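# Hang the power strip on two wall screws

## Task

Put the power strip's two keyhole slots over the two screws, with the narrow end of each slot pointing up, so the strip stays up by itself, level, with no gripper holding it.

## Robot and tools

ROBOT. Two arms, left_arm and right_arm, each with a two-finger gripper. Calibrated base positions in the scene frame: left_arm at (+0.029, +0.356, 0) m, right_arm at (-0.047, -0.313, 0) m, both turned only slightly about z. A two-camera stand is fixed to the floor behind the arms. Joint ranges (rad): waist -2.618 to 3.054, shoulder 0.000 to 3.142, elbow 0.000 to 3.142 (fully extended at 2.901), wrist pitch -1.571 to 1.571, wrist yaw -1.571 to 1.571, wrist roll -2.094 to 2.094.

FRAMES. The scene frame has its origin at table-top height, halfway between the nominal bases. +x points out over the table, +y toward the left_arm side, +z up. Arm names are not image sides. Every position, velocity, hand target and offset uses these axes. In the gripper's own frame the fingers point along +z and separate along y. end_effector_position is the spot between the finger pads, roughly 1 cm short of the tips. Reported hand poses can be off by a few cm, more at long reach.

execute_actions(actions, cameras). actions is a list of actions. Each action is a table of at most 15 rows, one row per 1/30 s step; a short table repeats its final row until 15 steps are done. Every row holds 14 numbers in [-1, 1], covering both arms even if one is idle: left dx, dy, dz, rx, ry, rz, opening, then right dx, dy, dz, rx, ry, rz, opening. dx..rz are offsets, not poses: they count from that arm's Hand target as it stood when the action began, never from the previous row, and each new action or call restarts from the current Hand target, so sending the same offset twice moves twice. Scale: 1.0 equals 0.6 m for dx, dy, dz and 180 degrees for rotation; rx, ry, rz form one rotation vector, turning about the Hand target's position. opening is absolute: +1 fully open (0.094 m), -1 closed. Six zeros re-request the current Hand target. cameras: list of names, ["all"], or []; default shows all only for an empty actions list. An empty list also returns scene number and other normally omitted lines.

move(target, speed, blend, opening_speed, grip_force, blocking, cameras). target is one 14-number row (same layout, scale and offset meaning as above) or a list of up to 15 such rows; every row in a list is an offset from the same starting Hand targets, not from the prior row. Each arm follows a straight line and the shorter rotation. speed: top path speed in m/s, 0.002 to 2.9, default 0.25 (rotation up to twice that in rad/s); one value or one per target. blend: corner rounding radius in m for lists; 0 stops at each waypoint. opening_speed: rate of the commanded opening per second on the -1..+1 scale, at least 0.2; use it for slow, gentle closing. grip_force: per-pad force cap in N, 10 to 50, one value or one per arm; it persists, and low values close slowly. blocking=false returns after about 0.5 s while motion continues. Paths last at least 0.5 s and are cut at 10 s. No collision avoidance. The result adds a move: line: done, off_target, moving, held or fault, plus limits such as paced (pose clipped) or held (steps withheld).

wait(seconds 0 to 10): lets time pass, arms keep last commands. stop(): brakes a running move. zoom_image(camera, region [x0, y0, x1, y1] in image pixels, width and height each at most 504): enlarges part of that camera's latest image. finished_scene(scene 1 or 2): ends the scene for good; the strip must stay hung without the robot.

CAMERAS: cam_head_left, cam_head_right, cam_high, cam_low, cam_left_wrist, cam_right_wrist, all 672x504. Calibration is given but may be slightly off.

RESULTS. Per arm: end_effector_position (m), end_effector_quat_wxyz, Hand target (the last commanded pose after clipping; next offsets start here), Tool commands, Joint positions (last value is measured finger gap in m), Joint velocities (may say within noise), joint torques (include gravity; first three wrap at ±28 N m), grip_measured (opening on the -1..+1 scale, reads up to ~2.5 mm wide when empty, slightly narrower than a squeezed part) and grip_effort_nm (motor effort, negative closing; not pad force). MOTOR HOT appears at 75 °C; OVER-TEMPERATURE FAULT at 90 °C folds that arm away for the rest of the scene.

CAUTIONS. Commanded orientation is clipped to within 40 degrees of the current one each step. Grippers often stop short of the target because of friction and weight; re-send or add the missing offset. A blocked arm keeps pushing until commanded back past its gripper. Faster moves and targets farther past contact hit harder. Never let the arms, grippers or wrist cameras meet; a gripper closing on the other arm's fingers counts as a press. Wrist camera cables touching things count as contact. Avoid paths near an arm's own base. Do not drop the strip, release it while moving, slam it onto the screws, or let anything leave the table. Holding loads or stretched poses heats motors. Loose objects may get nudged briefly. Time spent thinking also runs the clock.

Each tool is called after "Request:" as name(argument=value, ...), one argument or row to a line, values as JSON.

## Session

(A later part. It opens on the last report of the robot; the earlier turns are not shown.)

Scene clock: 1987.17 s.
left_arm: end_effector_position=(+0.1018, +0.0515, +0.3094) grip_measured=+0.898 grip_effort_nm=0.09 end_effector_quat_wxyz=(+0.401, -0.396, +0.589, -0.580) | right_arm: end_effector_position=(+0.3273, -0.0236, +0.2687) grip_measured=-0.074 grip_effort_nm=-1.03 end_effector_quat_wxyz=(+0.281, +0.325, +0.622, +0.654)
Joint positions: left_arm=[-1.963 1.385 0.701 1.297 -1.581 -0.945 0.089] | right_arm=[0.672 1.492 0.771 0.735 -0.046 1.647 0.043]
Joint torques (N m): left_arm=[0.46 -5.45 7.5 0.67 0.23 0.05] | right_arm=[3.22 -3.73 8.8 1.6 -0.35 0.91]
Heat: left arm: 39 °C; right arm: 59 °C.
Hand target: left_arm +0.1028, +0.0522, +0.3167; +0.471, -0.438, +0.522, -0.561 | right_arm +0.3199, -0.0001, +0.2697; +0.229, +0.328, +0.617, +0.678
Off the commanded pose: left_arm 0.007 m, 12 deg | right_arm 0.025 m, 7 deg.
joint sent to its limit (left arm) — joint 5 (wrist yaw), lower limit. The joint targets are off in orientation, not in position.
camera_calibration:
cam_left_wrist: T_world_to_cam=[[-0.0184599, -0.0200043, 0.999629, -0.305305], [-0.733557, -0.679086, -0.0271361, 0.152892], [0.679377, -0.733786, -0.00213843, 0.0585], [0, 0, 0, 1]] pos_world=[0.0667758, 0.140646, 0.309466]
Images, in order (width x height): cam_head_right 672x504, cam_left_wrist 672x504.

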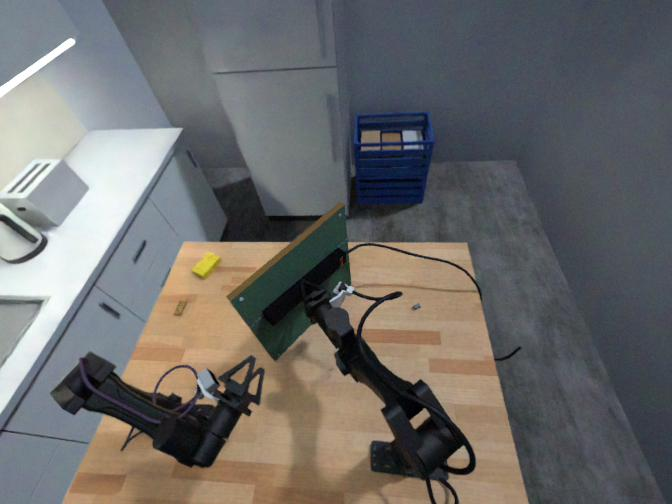

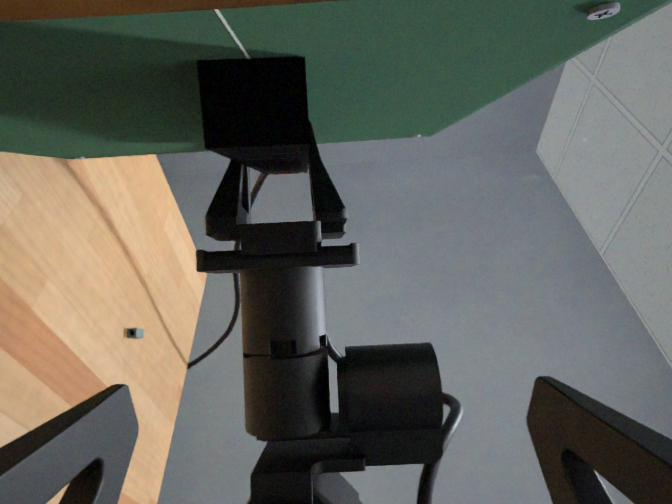

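Request:
execute_actions(
  actions=[
    [[0,0,0,0,0,0,0.9,0.012,0.014,0.01,0.0,0.0,0.03,-0.25]],
  ],
  cameras=["cam_left_wrist","cam_head_right"],
)

Request:
zoom_image(
  camera="cam_left_wrist",
  region=[160, 50, 350, 220],
)

Request:
zoom_image(
  camera="cam_head_right",
  region=[250, 230, 360, 340],
)

Scene clock: 1992.97 s.
left_arm: end_effector_position=(+0.1018, +0.0515, +0.3094) grip_measured=+0.898 grip_effort_nm=0.09 end_effector_quat_wxyz=(+0.401, -0.396, +0.589, -0.580) | right_arm: end_effector_position=(+0.3269, -0.0234, +0.2681) grip_measured=-0.074 grip_effort_nm=-1.02 end_effector_quat_wxyz=(+0.265, +0.311, +0.630, +0.661)
Joint positions: left_arm=[-1.963 1.385 0.701 1.297 -1.581 -0.945 0.089] | right_arm=[0.645 1.494 0.771 0.737 -0.121 1.65 0.043]
Joint torques (N m): left_arm=[0.43 -5.49 7.53 0.66 0.23 0.05] | right_arm=[1.68 -1.69 13.05 1.38 -0.91 0.93]
Heat: left arm: 39 °C; right arm: 59 °C.
Hand target: left_arm +0.1028, +0.0522, +0.3167; +0.471, -0.438, +0.522, -0.561 | right_arm +0.3271, +0.0082, +0.2758; +0.197, +0.299, +0.631, +0.688
Off the commanded pose: left_arm 0.007 m, 12 deg | right_arm 0.033 m, 9 deg.
joint sent to its limit (left arm) — joint 5 (wrist yaw), lower limit. The joint targets are off in orientation, not in position.
camera_calibration:
cam_left_wrist: T_world_to_cam=[[-0.0184599, -0.0200043, 0.999629, -0.305305], [-0.733557, -0.679086, -0.0271361, 0.152892], [0.679377, -0.733786, -0.00213843, 0.0585], [0, 0, 0, 1]] pos_world=[0.0667758, 0.140646, 0.309466]
Images, in order (width x height): cam_head_right 672x504, cam_left_wrist 672x504.

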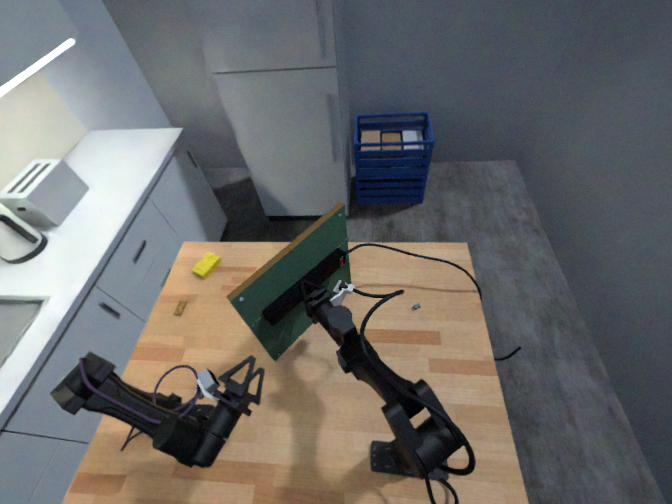

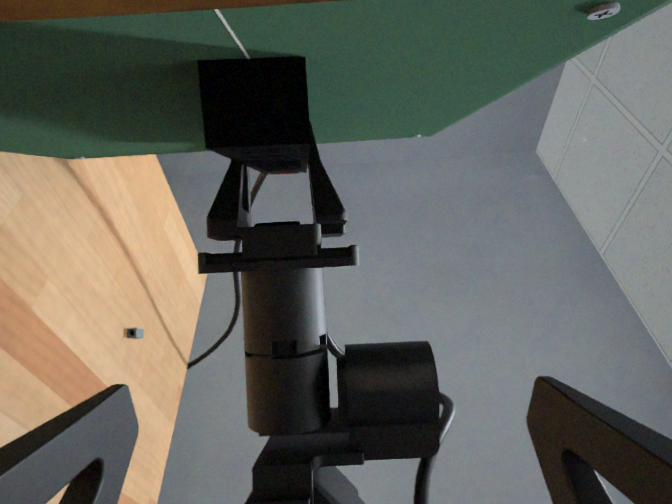

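Scaled by 2.653.

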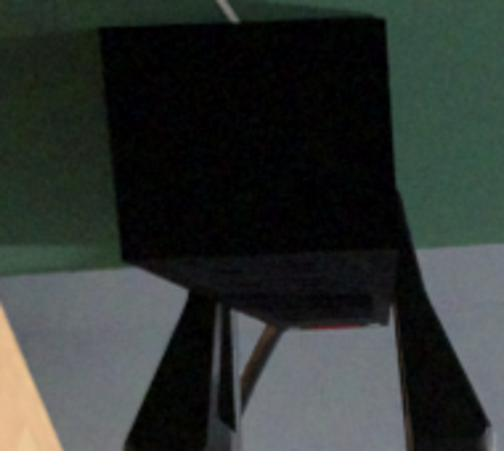

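Scaled by 4.582.

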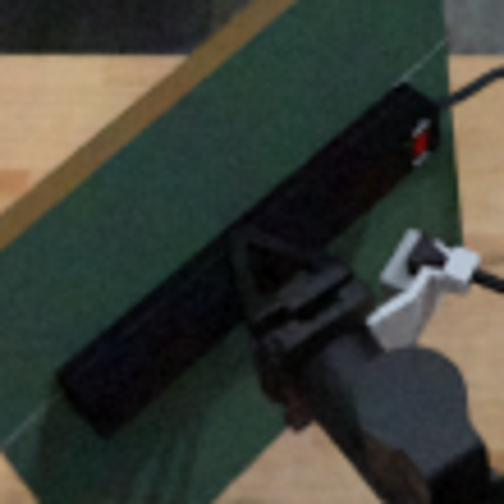

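Request:
execute_actions(
  actions=[
    [[0,0,0,0,0,0,0.9,-0.002,-0.002,0.02,-0.009,-0.0107,0.0,-0.25]],
    [[0,0,0,0,0,0,0.9,0.0,0.0,0.012,-0.009,-0.0107,0.0,-0.25]],
  ],
)

Request:
execute_actions(
  actions=[
    [[0,0,0,0,0,0,0.9,0.0,0.0,0.012,-0.009,-0.0107,0.005,-0.25]],
    [[0,0,0,0,0,0,0.9,0.0,0.0,0.012,-0.009,-0.0107,0.0,-0.25]],
  ],
  cameras=["cam_left_wrist","cam_head_right"],
)

Request:
zoom_image(
  camera="cam_left_wrist",
  region=[160, 50, 350, 220],
)

Request:
zoom_image(
  camera="cam_head_right",
  region=[250, 230, 360, 340],
)

Scene clock: 2007.13 s.
left_arm: end_effector_position=(+0.1018, +0.0515, +0.3094) grip_measured=+0.898 grip_effort_nm=0.09 end_effector_quat_wxyz=(+0.401, -0.396, +0.589, -0.580) | right_arm: end_effector_position=(+0.3268, -0.0233, +0.2687) grip_measured=-0.074 grip_effort_nm=-1.02 end_effector_quat_wxyz=(+0.261, +0.309, +0.642, +0.651)
Joint positions: left_arm=[-1.963 1.385 0.701 1.297 -1.581 -0.945 0.089] | right_arm=[0.639 1.48 0.793 0.67 -0.137 1.635 0.043]
Joint torques (N m): left_arm=[0.43 -5.44 7.53 0.65 0.23 0.06] | right_arm=[1.95 -3.55 14.56 1.37 -0.86 0.13]
Heat: left arm: 39 °C; right arm: 57 °C.
Hand target: left_arm +0.1028, +0.0522, +0.3167; +0.471, -0.438, +0.522, -0.561 | right_arm +0.3258, +0.0071, +0.2948; +0.226, +0.270, +0.644, +0.679
Off the commanded pose: left_arm 0.007 m, 12 deg | right_arm 0.040 m, 7 deg.
joint sent to its limit (left arm) — joint 5 (wrist yaw), lower limit. The joint targets are off in orientation, not in position.

Scene clock: 2008.33 s.
left_arm: end_effector_position=(+0.1018, +0.0515, +0.3094) grip_measured=+0.898 grip_effort_nm=0.09 end_effector_quat_wxyz=(+0.401, -0.396, +0.589, -0.580) | right_arm: end_effector_position=(+0.3264, -0.0240, +0.2699) grip_measured=-0.074 grip_effort_nm=-1.02 end_effector_quat_wxyz=(+0.255, +0.303, +0.660, +0.638)
Joint positions: left_arm=[-1.963 1.385 0.701 1.297 -1.581 -0.945 0.089] | right_arm=[0.626 1.46 0.824 0.579 -0.169 1.612 0.043]
Joint torques (N m): left_arm=[0.43 -5.44 7.53 0.66 0.25 0.05] | right_arm=[2.11 -3.62 15.23 1.71 -0.74 -0.49]
Heat: left arm: 39 °C; right arm: 57 °C.
Hand target: left_arm +0.1028, +0.0522, +0.3167; +0.471, -0.438, +0.522, -0.561 | right_arm +0.3258, +0.0070, +0.3094; +0.250, +0.235, +0.657, +0.671
Off the commanded pose: left_arm 0.007 m, 12 deg | right_arm 0.050 m, 9 deg.
joint sent to its limit (left arm) — joint 5 (wrist yaw), lower limit. The joint targets are off in orientation, not in position.
camera_calibration:
cam_left_wrist: T_world_to_cam=[[-0.0184599, -0.0200043, 0.999629, -0.305305], [-0.733557, -0.679086, -0.0271361, 0.152892], [0.679377, -0.733786, -0.00213843, 0.0585], [0, 0, 0, 1]] pos_world=[0.0667758, 0.140646, 0.309466]
Images, in order (width x height): cam_head_right 672x504, cam_left_wrist 672x504.

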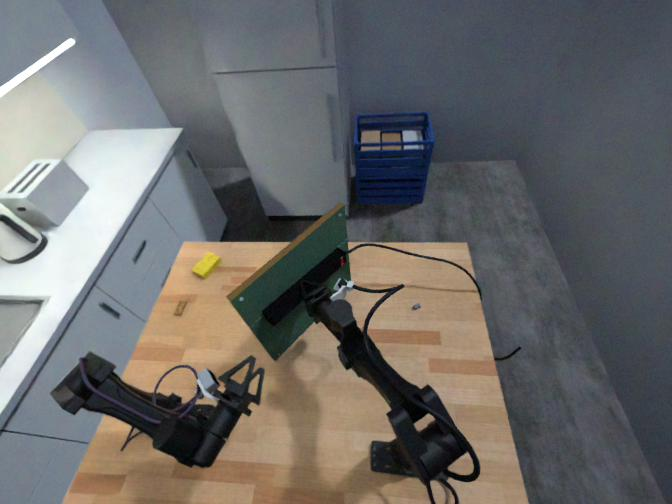

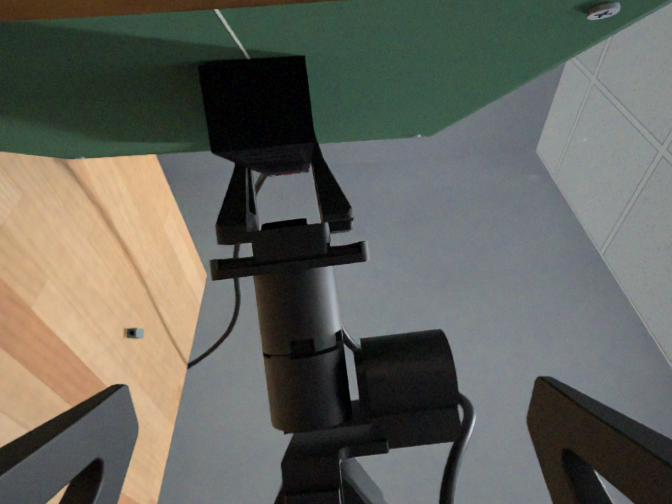

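Scaled by 2.653.

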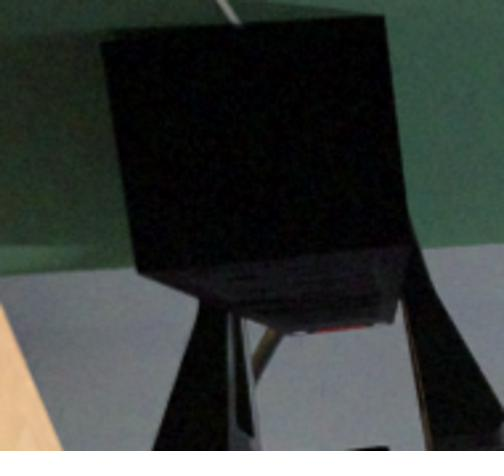

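Scaled by 4.582.

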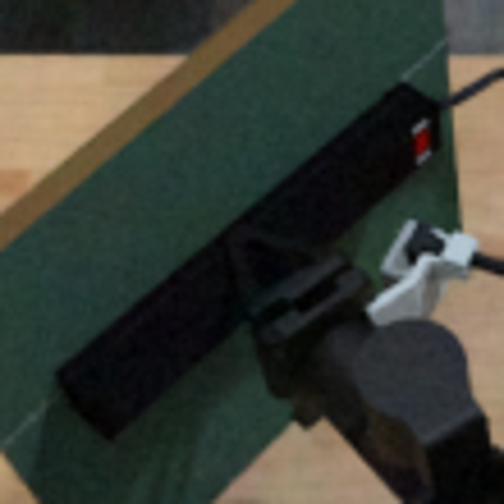

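Request:
execute_actions(
  actions=[
    [[0,0,0,0,0,0,0.9,-0.014,-0.017,-0.005,0.014,-0.040,0.0,-0.25]],
    [[0,0,0,0,0,0,0.9,0.0,0.0,0.0,-0.01,-0.012,0.0,-0.25]],
  ],
  cameras=["cam_left_wrist","cam_head_right"],
)

Request:
zoom_image(
  camera="cam_left_wrist",
  region=[160, 50, 350, 220],
)

Request:
zoom_image(
  camera="cam_head_right",
  region=[250, 230, 360, 340],
)

Scene clock: 2015.93 s.
left_arm: end_effector_position=(+0.1018, +0.0515, +0.3094) grip_measured=+0.898 grip_effort_nm=0.09 end_effector_quat_wxyz=(+0.401, -0.396, +0.589, -0.580) | right_arm: end_effector_position=(+0.3268, -0.0237, +0.2705) grip_measured=-0.074 grip_effort_nm=-1.03 end_effector_quat_wxyz=(+0.271, +0.279, +0.650, +0.653)
Joint positions: left_arm=[-1.963 1.385 0.701 1.297 -1.581 -0.945 0.089] | right_arm=[0.62 1.485 0.791 0.693 -0.185 1.583 0.043]
Joint torques (N m): left_arm=[0.46 -5.49 7.51 0.66 0.22 0.05] | right_arm=[1.55 -4.6 8.76 2.81 -0.74 -1.08]
Heat: left arm: 39 °C; right arm: 58 °C.
Hand target: left_arm +0.1028, +0.0522, +0.3167; +0.471, -0.438, +0.522, -0.561 | right_arm +0.3175, -0.0032, +0.3064; +0.300, +0.180, +0.630, +0.693
Off the commanded pose: left_arm 0.007 m, 12 deg | right_arm 0.042 m, 13 deg.
joint sent to its limit (left arm) — joint 5 (wrist yaw), lower limit. The joint targets are off in orientation, not in position.
camera_calibration:
cam_left_wrist: T_world_to_cam=[[-0.0184599, -0.0200043, 0.999629, -0.305305], [-0.733557, -0.679086, -0.0271361, 0.152892], [0.679377, -0.733786, -0.00213843, 0.0585], [0, 0, 0, 1]] pos_world=[0.0667758, 0.140646, 0.309466]
Images, in order (width x height): cam_head_right 672x504, cam_left_wrist 672x504.

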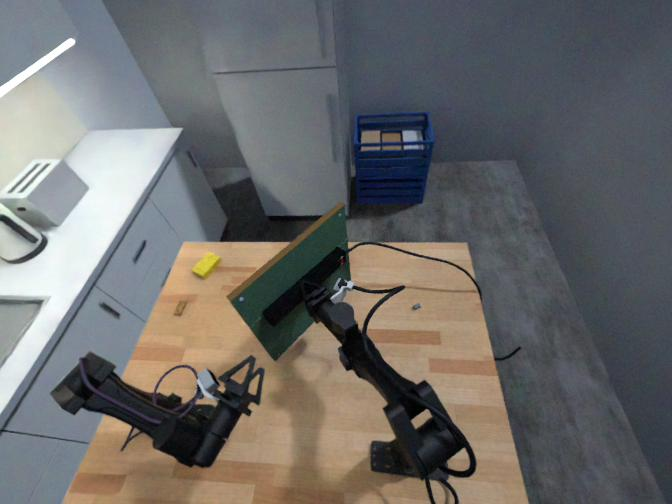

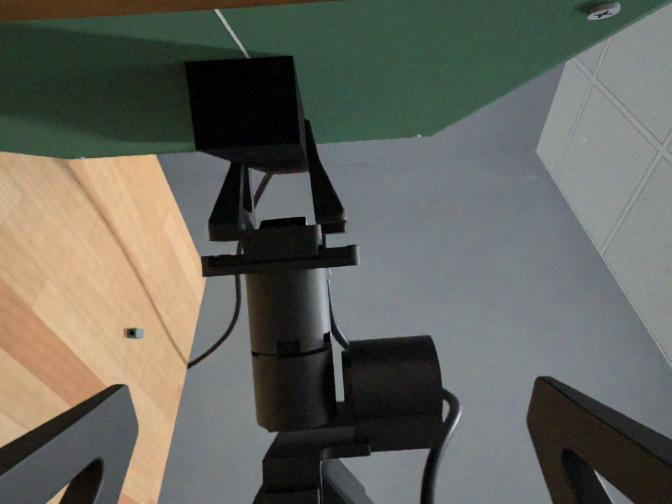

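Scaled by 2.653.

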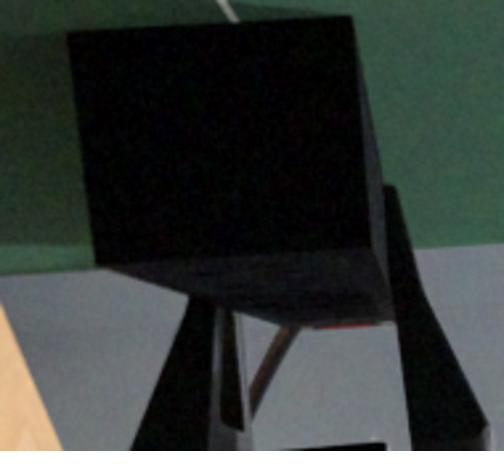

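Scaled by 4.582.

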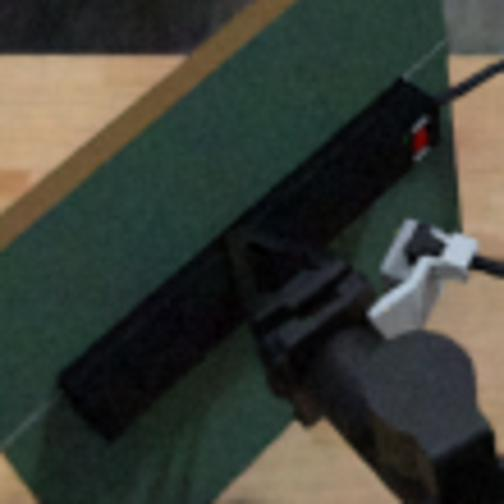

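Request:
execute_actions(
  actions=[
    [[0,0,0,0,0,0,0.9,0.0,0.0,0.03,0.006,-0.005,0.0,-0.25]],
    [[0,0,0,0,0,0,0.9,0.012,0.014,0.0,0,0,0.01,-0.25]],
  ],
  cameras=["cam_left_wrist","cam_head_right"],
)

Request:
zoom_image(
  camera="cam_left_wrist",
  region=[160, 50, 350, 220],
)

Request:
zoom_image(
  camera="cam_head_right",
  region=[250, 230, 360, 340],
)

Scene clock: 2022.53 s.
left_arm: end_effector_position=(+0.1018, +0.0515, +0.3094) grip_measured=+0.898 grip_effort_nm=0.09 end_effector_quat_wxyz=(+0.401, -0.396, +0.589, -0.580) | right_arm: end_effector_position=(+0.3269, -0.0233, +0.2699) grip_measured=-0.074 grip_effort_nm=-1.02 end_effector_quat_wxyz=(+0.264, +0.271, +0.652, +0.657)
Joint positions: left_arm=[-1.963 1.385 0.701 1.297 -1.581 -0.945 0.089] | right_arm=[0.607 1.492 0.791 0.704 -0.222 1.583 0.043]
Joint torques (N m): left_arm=[0.46 -5.44 7.51 0.66 0.23 0.06] | right_arm=[1.91 -3.9 13.55 2.54 -0.79 -0.93]
Heat: left arm: 39 °C; right arm: 60 °C.
Hand target: left_arm +0.1028, +0.0522, +0.3167; +0.471, -0.438, +0.522, -0.561 | right_arm +0.3247, +0.0052, +0.3243; +0.292, +0.168, +0.624, +0.705
Off the commanded pose: left_arm 0.007 m, 12 deg | right_arm 0.062 m, 14 deg.
joint sent to its limit (left arm) — joint 5 (wrist yaw), lower limit. The joint targets are off in orientation, not in position.
camera_calibration:
cam_left_wrist: T_world_to_cam=[[-0.0184599, -0.0200043, 0.999629, -0.305305], [-0.733557, -0.679086, -0.0271361, 0.152892], [0.679377, -0.733786, -0.00213843, 0.0585], [0, 0, 0, 1]] pos_world=[0.0667758, 0.140646, 0.309466]
Images, in order (width x height): cam_head_right 672x504, cam_left_wrist 672x504.

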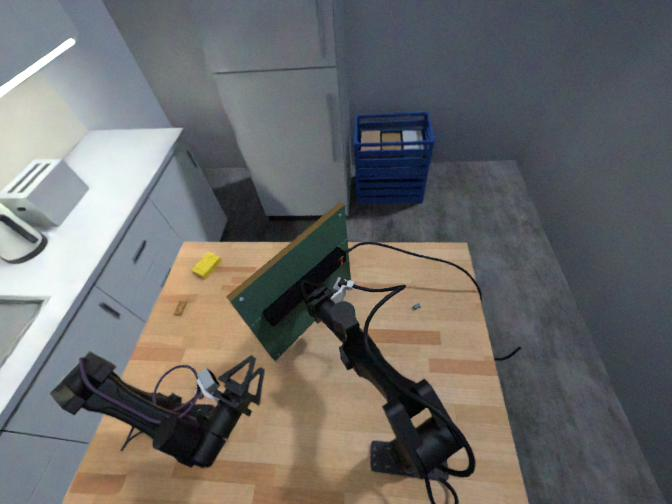

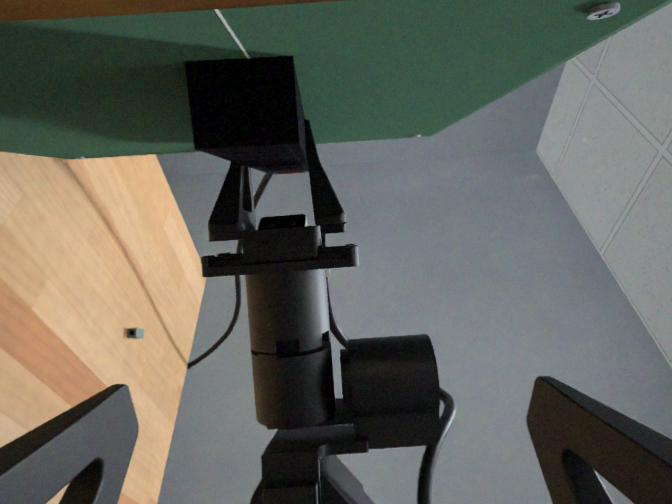

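Scaled by 2.653.

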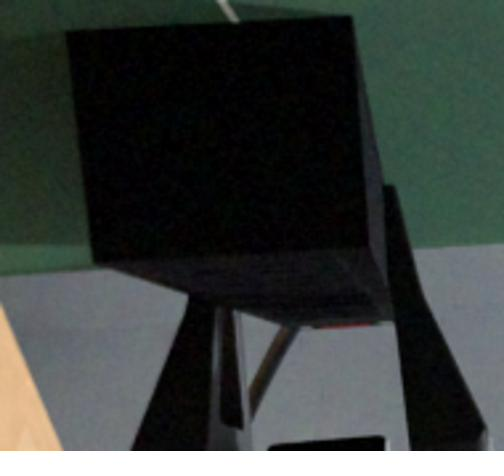

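Scaled by 4.582.

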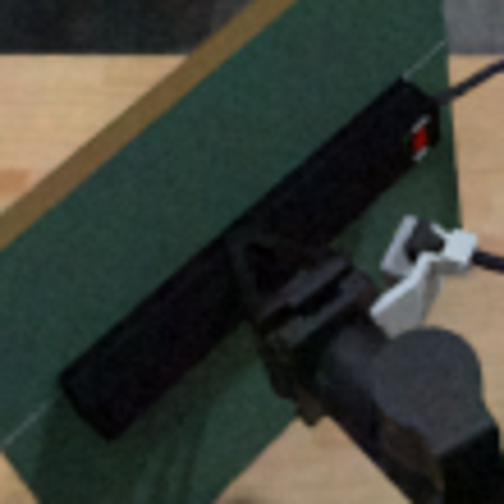

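Request:
execute_actions(
  actions=[
    [[0,0,0,0,0,0,0.9,-0.016,-0.019,0.07,0.008,-0.007,0,-0.25],[0,0,0,0,0,0,0.9,-0.016,-0.019,0.07,0.008,-0.007,0,-0.25],[0,0,0,0,0,0,0.9,-0.016,-0.019,0.07,0.008,-0.007,0,-0.25],[0,0,0,0,0,0,0.9,-0.016,-0.019,0.07,0.008,-0.007,0,-0.25],[0,0,0,0,0,0,0.9,-0.012,-0.014,0.0,0.008,-0.007,0,-0.25]],
    [[0,0,0,0,0,0,0.9,0.010,0.012,0.0,0,0,0.015,-0.25]],
  ],
  cameras=["cam_left_wrist","cam_head_right"],
)

Request:
zoom_image(
  camera="cam_left_wrist",
  region=[160, 50, 350, 220],
)

Request:
zoom_image(
  camera="cam_head_right",
  region=[250, 230, 360, 340],
)

Scene clock: 2029.60 s.
left_arm: end_effector_position=(+0.1018, +0.0515, +0.3094) grip_measured=+0.898 grip_effort_nm=0.09 end_effector_quat_wxyz=(+0.401, -0.396, +0.589, -0.580) | right_arm: end_effector_position=(+0.3268, -0.0231, +0.2708) grip_measured=-0.074 grip_effort_nm=-1.02 end_effector_quat_wxyz=(+0.248, +0.249, +0.658, +0.666)
Joint positions: left_arm=[-1.963 1.385 0.701 1.297 -1.581 -0.945 0.089] | right_arm=[0.574 1.505 0.798 0.716 -0.312 1.58 0.043]
Joint torques (N m): left_arm=[0.47 -5.45 7.53 0.67 0.24 0.05] | right_arm=[2.48 -3.37 11.85 2.98 -0.62 -0.72]
Heat: left arm: 39 °C; right arm: 64 °C.
Hand target: left_arm +0.1028, +0.0522, +0.3167; +0.471, -0.438, +0.522, -0.561 | right_arm +0.3235, +0.0040, +0.3242; +0.280, +0.150, +0.616, +0.721
Off the commanded pose: left_arm 0.007 m, 12 deg | right_arm 0.060 m, 14 deg.
joint sent to its limit (left arm) — joint 5 (wrist yaw), lower limit. The joint targets are off in orientation, not in position.
camera_calibration:
cam_left_wrist: T_world_to_cam=[[-0.0184599, -0.0200043, 0.999629, -0.305305], [-0.733557, -0.679086, -0.0271361, 0.152892], [0.679377, -0.733786, -0.00213843, 0.0585], [0, 0, 0, 1]] pos_world=[0.0667758, 0.140646, 0.309466]
Images, in order (width x height): cam_head_right 672x504, cam_left_wrist 672x504.

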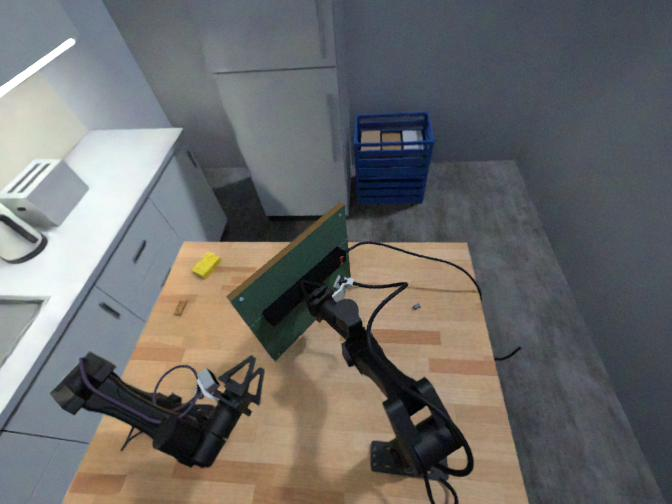

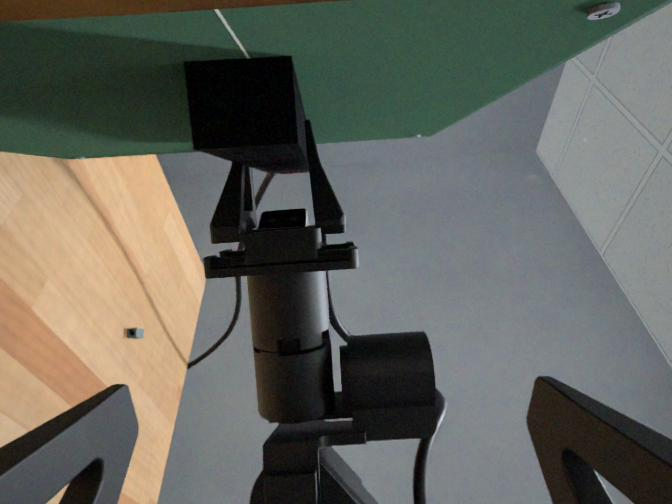

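Scaled by 2.653.

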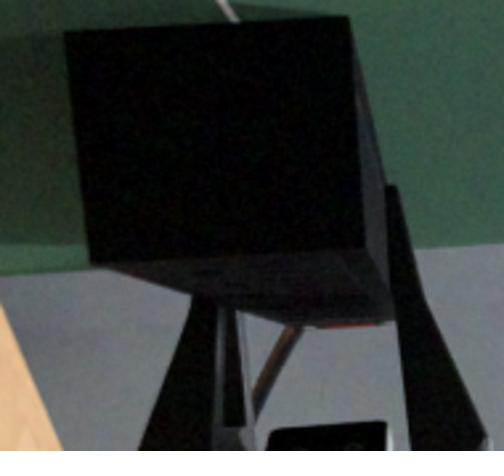

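Scaled by 4.582.

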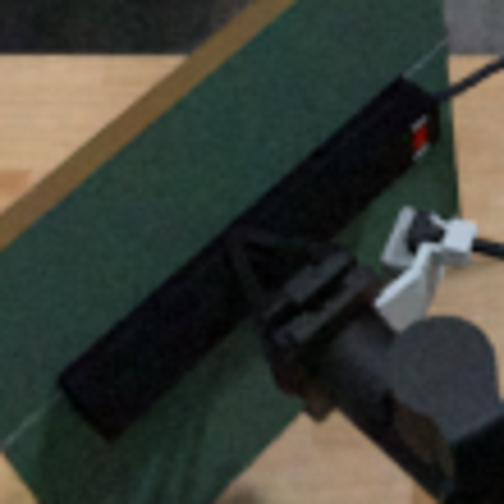

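Request:
execute_actions(
  actions=[
    [[0,0,0,0,0,0,0.9,-0.012,-0.014,-0.04,0.0,0.0,0,-0.25]],
  ],
)

Request:
execute_actions(
  actions=[
    [[0,0,0,0,0,0,0.9,-0.003,-0.004,-0.03,0.0,0.0,0,-0.25]],
  ],
  cameras=["cam_left_wrist","cam_head_right"],
)

Request:
zoom_image(
  camera="cam_left_wrist",
  region=[160, 50, 350, 220],
)

Request:
zoom_image(
  camera="cam_head_right",
  region=[250, 230, 360, 340],
)

Scene clock: 2039.50 s.
left_arm: end_effector_position=(+0.1018, +0.0515, +0.3094) grip_measured=+0.898 grip_effort_nm=0.09 end_effector_quat_wxyz=(+0.401, -0.396, +0.589, -0.580) | right_arm: end_effector_position=(+0.3260, -0.0241, +0.2690) grip_measured=-0.074 grip_effort_nm=-1.02 end_effector_quat_wxyz=(+0.256, +0.237, +0.639, +0.686)
Joint positions: left_arm=[-1.963 1.385 0.701 1.297 -1.581 -0.945 0.089] | right_arm=[0.569 1.542 0.753 0.865 -0.323 1.593 0.043]
Joint torques (N m): left_arm=[0.43 -5.45 7.57 0.66 0.24 0.06] | right_arm=[1.94 -3.85 8.75 2.71 -0.62 -0.81]
Heat: left arm: 39 °C; right arm: 66 °C.
Hand target: left_arm +0.1028, +0.0522, +0.3167; +0.471, -0.438, +0.522, -0.561 | right_arm +0.3162, -0.0044, +0.3003; +0.280, +0.149, +0.616, +0.721
Off the commanded pose: left_arm 0.007 m, 12 deg | right_arm 0.038 m, 11 deg.
joint sent to its limit (left arm) — joint 5 (wrist yaw), lower limit. The joint targets are off in orientation, not in position.

Scene clock: 2040.20 s.
left_arm: end_effector_position=(+0.1018, +0.0515, +0.3094) grip_measured=+0.898 grip_effort_nm=0.09 end_effector_quat_wxyz=(+0.401, -0.396, +0.589, -0.580) | right_arm: end_effector_position=(+0.3261, -0.0240, +0.2676) grip_measured=-0.074 grip_effort_nm=-1.02 end_effector_quat_wxyz=(+0.261, +0.228, +0.627, +0.698)
Joint positions: left_arm=[-1.963 1.385 0.701 1.297 -1.581 -0.945 0.089] | right_arm=[0.567 1.576 0.732 0.961 -0.329 1.6 0.043]
Joint torques (N m): left_arm=[0.44 -5.41 7.54 0.66 0.25 0.05] | right_arm=[1.89 -3.54 7.1 2.51 -0.57 -0.85]
Heat: left arm: 39 °C; right arm: 66 °C.
Hand target: left_arm +0.1028, +0.0522, +0.3167; +0.471, -0.438, +0.522, -0.561 | right_arm +0.3145, -0.0068, +0.2823; +0.280, +0.150, +0.616, +0.721
Off the commanded pose: left_arm 0.007 m, 12 deg | right_arm 0.026 m, 10 deg.
joint sent to its limit (left arm) — joint 5 (wrist yaw), lower limit. The joint targets are off in orientation, not in position.
camera_calibration:
cam_left_wrist: T_world_to_cam=[[-0.0184599, -0.0200043, 0.999629, -0.305305], [-0.733557, -0.679086, -0.0271361, 0.152892], [0.679377, -0.733786, -0.00213843, 0.0585], [0, 0, 0, 1]] pos_world=[0.0667758, 0.140646, 0.309466]
Images, in order (width x height): cam_head_right 672x504, cam_left_wrist 672x504.

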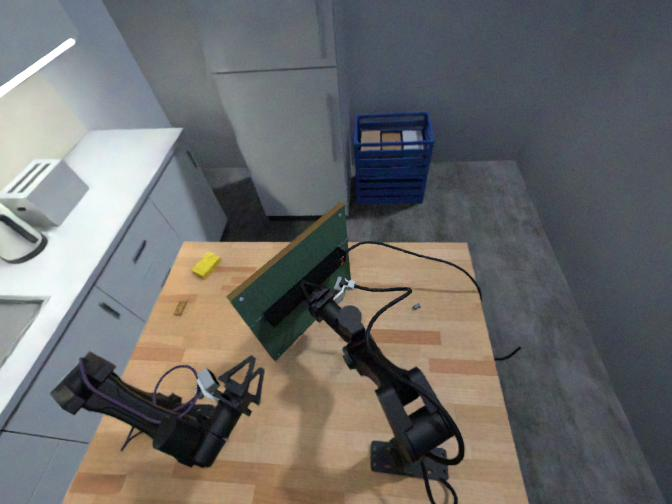

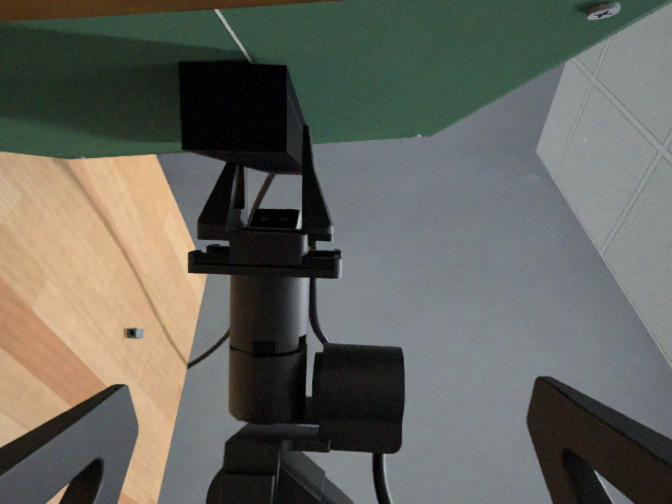

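Scaled by 2.653.

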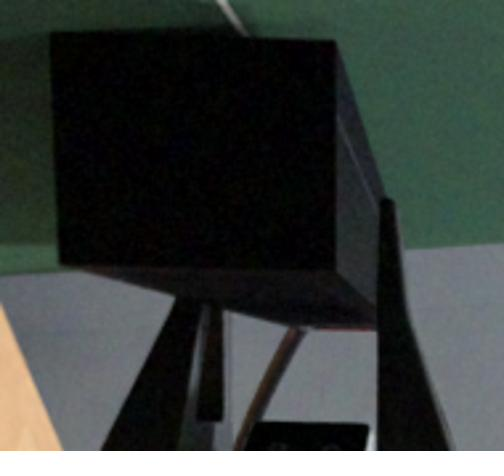

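Scaled by 4.582.

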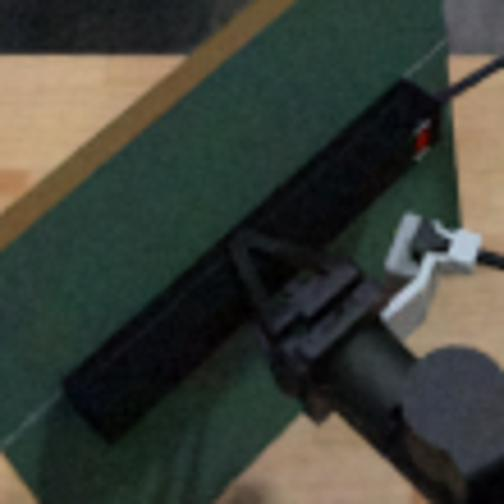

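Request:
execute_actions(
  actions=[
    [[0,0,0,0,0,0,0.9,0,0,-0.03,-0.009,0.007,0,-0.25]],
  ],
)

Request:
execute_actions(
  actions=[
    [[0,0,0,0,0,0,0.9,0.0,0.0,-0.03,-0.009,0.007,0,-0.25]],
  ],
  cameras=["cam_left_wrist","cam_head_right"],
)

Request:
zoom_image(
  camera="cam_left_wrist",
  region=[160, 50, 350, 220],
)

Request:
zoom_image(
  camera="cam_head_right",
  region=[250, 230, 360, 340],
)

Scene clock: 2046.50 s.
left_arm: end_effector_position=(+0.1018, +0.0515, +0.3094) grip_measured=+0.898 grip_effort_nm=0.09 end_effector_quat_wxyz=(+0.401, -0.396, +0.589, -0.580) | right_arm: end_effector_position=(+0.3262, -0.0240, +0.2668) grip_measured=-0.074 grip_effort_nm=-1.02 end_effector_quat_wxyz=(+0.263, +0.225, +0.622, +0.702)
Joint positions: left_arm=[-1.963 1.385 0.701 1.297 -1.581 -0.945 0.089] | right_arm=[0.567 1.589 0.725 0.996 -0.33 1.603 0.043]
Joint torques (N m): left_arm=[0.44 -5.46 7.51 0.67 0.24 0.05] | right_arm=[1.55 -2.61 5.96 2.26 -0.66 -0.97]
Heat: left arm: 39 °C; right arm: 66 °C.
Hand target: left_arm +0.1028, +0.0522, +0.3167; +0.471, -0.438, +0.522, -0.561 | right_arm +0.3146, -0.0069, +0.2644; +0.275, +0.154, +0.629, +0.711
Off the commanded pose: left_arm 0.007 m, 12 deg | right_arm 0.021 m, 8 deg.
joint sent to its limit (left arm) — joint 5 (wrist yaw), lower limit. The joint targets are off in orientation, not in position.

Scene clock: 2047.20 s.
left_arm: end_effector_position=(+0.1018, +0.0515, +0.3094) grip_measured=+0.898 grip_effort_nm=0.09 end_effector_quat_wxyz=(+0.401, -0.396, +0.589, -0.580) | right_arm: end_effector_position=(+0.3263, -0.0235, +0.2659) grip_measured=-0.071 grip_effort_nm=-1.03 end_effector_quat_wxyz=(+0.264, +0.221, +0.616, +0.708)
Joint positions: left_arm=[-1.963 1.385 0.701 1.297 -1.581 -0.945 0.089] | right_arm=[0.567 1.609 0.717 1.044 -0.332 1.608 0.044]
Joint torques (N m): left_arm=[0.43 -5.39 7.53 0.66 0.24 0.06] | right_arm=[1.77 -2.43 4.67 1.94 -0.65 -1.14]
Heat: left arm: 39 °C; right arm: 65 °C.
Hand target: left_arm +0.1028, +0.0522, +0.3167; +0.471, -0.438, +0.522, -0.561 | right_arm +0.3144, -0.0067, +0.2463; +0.270, +0.157, +0.642, +0.700
Off the commanded pose: left_arm 0.007 m, 12 deg | right_arm 0.028 m, 8 deg.
joint sent to its limit (left arm) — joint 5 (wrist yaw), lower limit. The joint targets are off in orientation, not in position.
camera_calibration:
cam_left_wrist: T_world_to_cam=[[-0.0184599, -0.0200043, 0.999629, -0.305305], [-0.733557, -0.679086, -0.0271361, 0.152892], [0.679377, -0.733786, -0.00213843, 0.0585], [0, 0, 0, 1]] pos_world=[0.0667758, 0.140646, 0.309466]
Images, in order (width x height): cam_head_right 672x504, cam_left_wrist 672x504.

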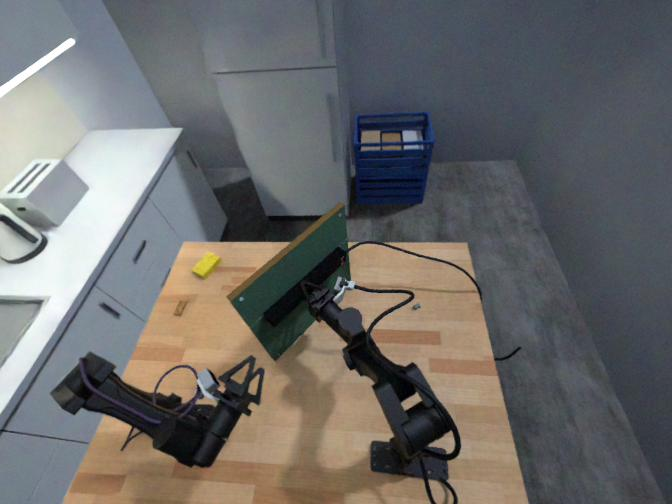

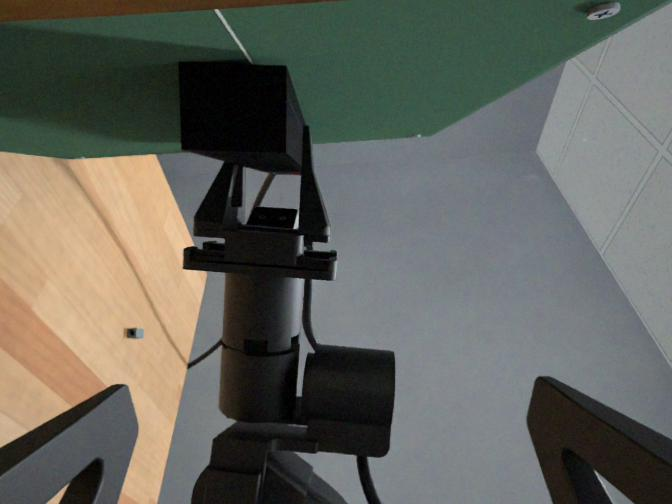

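Scaled by 2.653.

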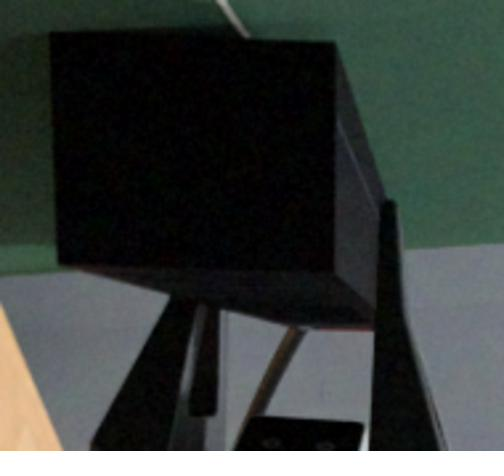

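Scaled by 4.582.

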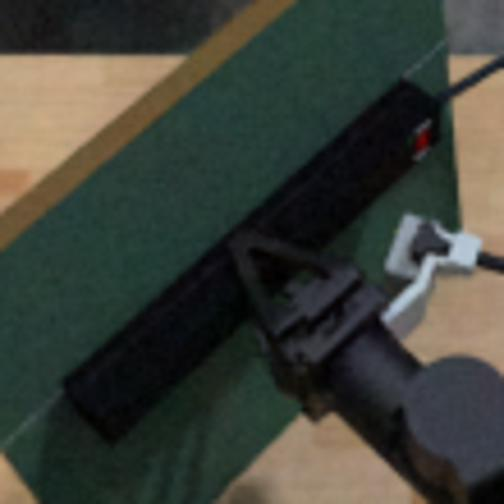

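Request:
execute_actions(
  actions=[
    [[0,0,0,0,0,0,0.9,-0.002,-0.002,-0.01,0.02,0.024,0,-0.25],[0,0,0,0,0,0,0.9,-0.002,-0.002,-0.01,0.02,0.024,0,-0.25],[0,0,0,0,0,0,0.9,-0.002,-0.002,-0.01,0.02,0.024,0,-0.25],[0,0,0,0,0,0,0.9,-0.002,-0.002,-0.01,0.02,0.024,0,-0.25],[0,0,0,0,0,0,0.9,-0.002,-0.002,-0.01,0.02,0.024,0,-0.25],[0,0,0,0,0,0,0.9,-0.002,-0.002,-0.02,0.02,0.024,0,-0.25],[0,0,0,0,0,0,0.9,-0.002,-0.002,-0.02,0.02,0.024,0,-0.25]],
    [[0,0,0,0,0,0,0.9,0,0,-0.01,-0.04,-0.048,0,-0.25]],
    [[0,0,0,0,0,0,0.9,0,0,0,0.03,0.036,0,-0.25]],
  ],
  cameras=["cam_left_wrist","cam_head_right"],
)

Request:
zoom_image(
  camera="cam_left_wrist",
  region=[160, 50, 350, 220],
)

Request:
zoom_image(
  camera="cam_head_right",
  region=[250, 230, 360, 340],
)

Scene clock: 2070.00 s.
left_arm: end_effector_position=(+0.1018, +0.0515, +0.3094) grip_measured=+0.898 grip_effort_nm=0.09 end_effector_quat_wxyz=(+0.401, -0.396, +0.589, -0.580) | right_arm: end_effector_position=(+0.3266, -0.0234, +0.2650) grip_measured=-0.056 grip_effort_nm=-1.02 end_effector_quat_wxyz=(+0.267, +0.213, +0.601, +0.723)
Joint positions: left_arm=[-1.963 1.385 0.701 1.297 -1.581 -0.945 0.089] | right_arm=[0.563 1.654 0.704 1.15 -0.34 1.626 0.044]
Joint torques (N m): left_arm=[0.43 -5.44 7.53 0.68 0.24 0.04] | right_arm=[1.77 -2.03 2.56 1.78 -0.57 -0.85]
Heat: left arm: 39 °C; right arm: 62 °C.
Hand target: left_arm +0.1028, +0.0522, +0.3167; +0.471, -0.438, +0.522, -0.561 | right_arm +0.3133, -0.0080, +0.2282; +0.256, +0.175, +0.636, +0.707
Off the commanded pose: left_arm 0.007 m, 12 deg | right_arm 0.042 m, 6 deg.
joint sent to its limit (left arm) — joint 5 (wrist yaw), lower limit. The joint targets are off in orientation, not in position.
camera_calibration:
cam_left_wrist: T_world_to_cam=[[-0.0184599, -0.0200043, 0.999629, -0.305305], [-0.733557, -0.679086, -0.0271361, 0.152892], [0.679377, -0.733786, -0.00213843, 0.0585], [0, 0, 0, 1]] pos_world=[0.0667758, 0.140646, 0.309466]
Images, in order (width x height): cam_head_right 672x504, cam_left_wrist 672x504.

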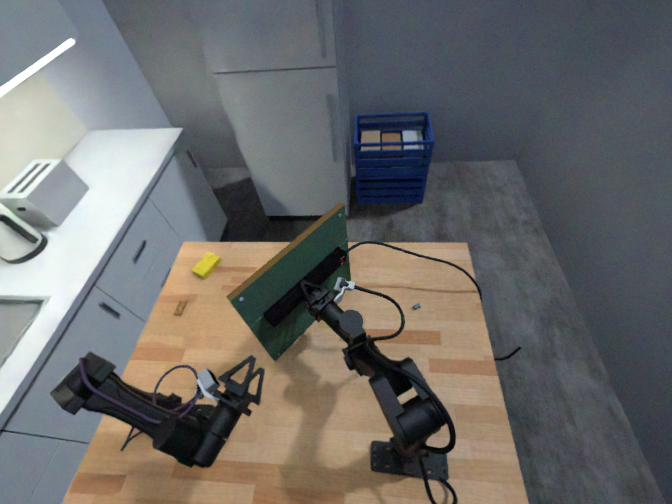

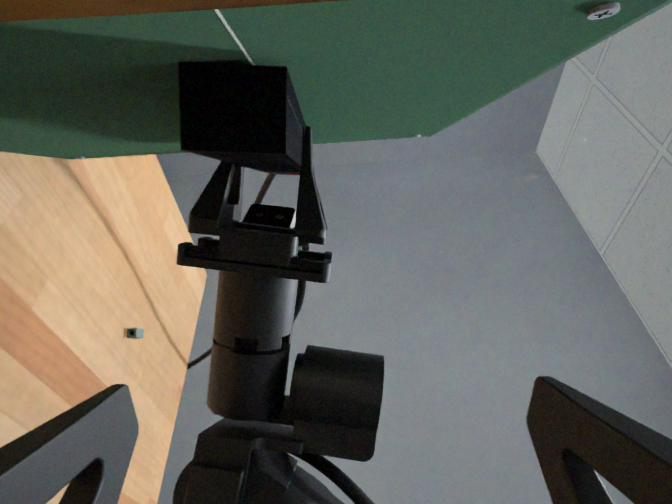

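Scaled by 2.653.

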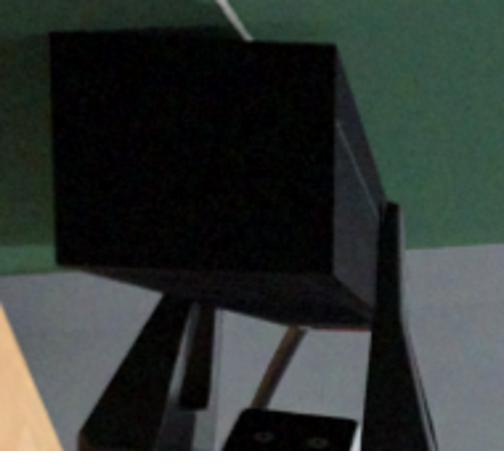

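Scaled by 4.582.

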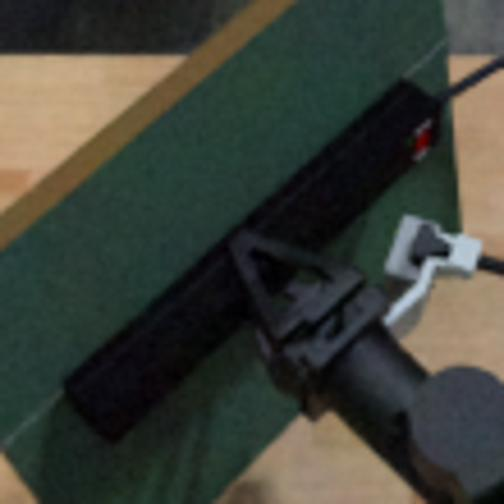

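Request:
execute_actions(
  actions=[
    [[0,0,0,0,0,0,0.9,-0.008,-0.010,0.04,0,0,0,-0.25]],
    [[0,0,0,0,0,0,0.9,-0.012,-0.015,0.0,0,0,0,-0.25]],
  ],
  cameras=["cam_left_wrist","cam_head_right"],
)

Request:
zoom_image(
  camera="cam_left_wrist",
  region=[160, 50, 350, 220],
)

Request:
zoom_image(
  camera="cam_head_right",
  region=[250, 230, 360, 340],
)

Scene clock: 2078.60 s.
left_arm: end_effector_position=(+0.1018, +0.0515, +0.3094) grip_measured=+0.898 grip_effort_nm=0.09 end_effector_quat_wxyz=(+0.401, -0.396, +0.589, -0.580) | right_arm: end_effector_position=(+0.3270, -0.0250, +0.2654) grip_measured=-0.056 grip_effort_nm=-1.02 end_effector_quat_wxyz=(+0.265, +0.224, +0.609, +0.713)
Joint positions: left_arm=[-1.963 1.385 0.701 1.297 -1.581 -0.945 0.089] | right_arm=[0.565 1.622 0.708 1.081 -0.325 1.622 0.044]
Joint torques (N m): left_arm=[0.44 -5.45 7.56 0.68 0.23 0.05] | right_arm=[-0.27 -8.68 0.96 1.54 -0.85 -0.74]
Heat: left arm: 39 °C; right arm: 62 °C.
Hand target: left_arm +0.1028, +0.0522, +0.3167; +0.471, -0.438, +0.522, -0.561 | right_arm +0.3013, -0.0230, +0.2523; +0.256, +0.175, +0.636, +0.707
Off the commanded pose: left_arm 0.007 m, 12 deg | right_arm 0.029 m, 7 deg.
joint sent to its limit (left arm) — joint 5 (wrist yaw), lower limit. The joint targets are off in orientation, not in position.
camera_calibration:
cam_left_wrist: T_world_to_cam=[[-0.0184599, -0.0200043, 0.999629, -0.305305], [-0.733557, -0.679086, -0.0271361, 0.152892], [0.679377, -0.733786, -0.00213843, 0.0585], [0, 0, 0, 1]] pos_world=[0.0667758, 0.140646, 0.309466]
Images, in order (width x height): cam_head_right 672x504, cam_left_wrist 672x504.

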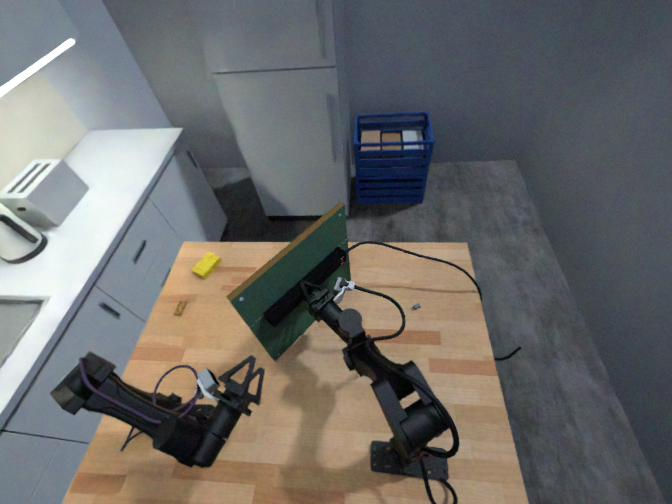

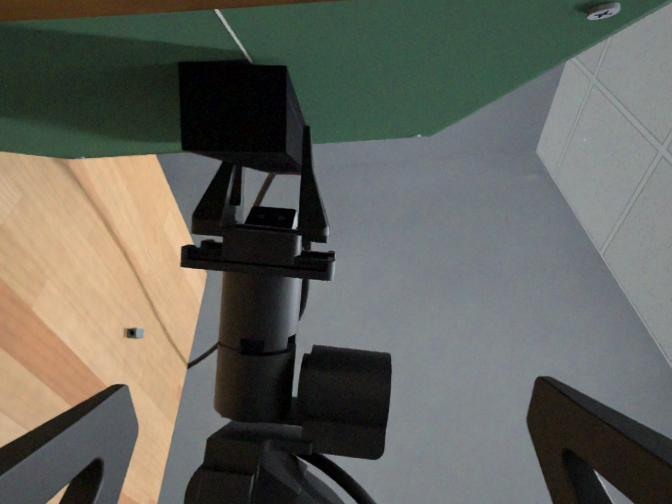

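Scaled by 2.653.

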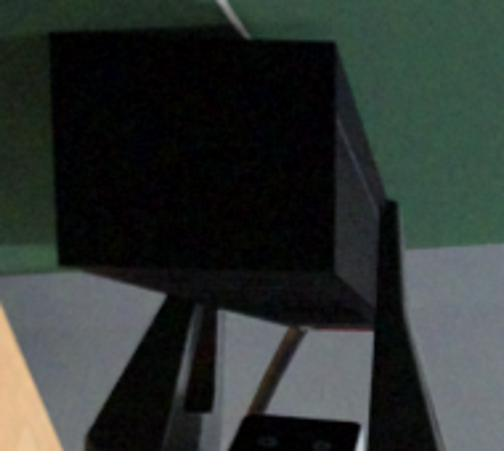

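Scaled by 4.582.

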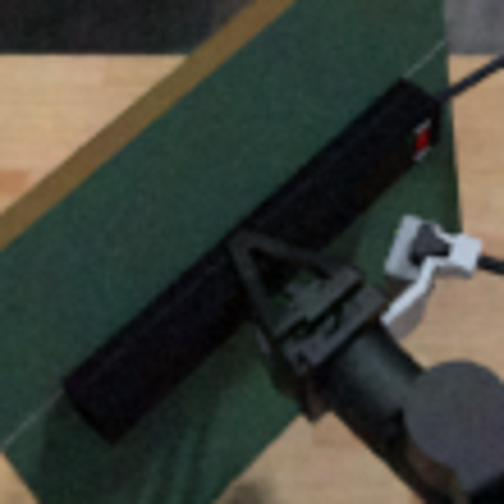

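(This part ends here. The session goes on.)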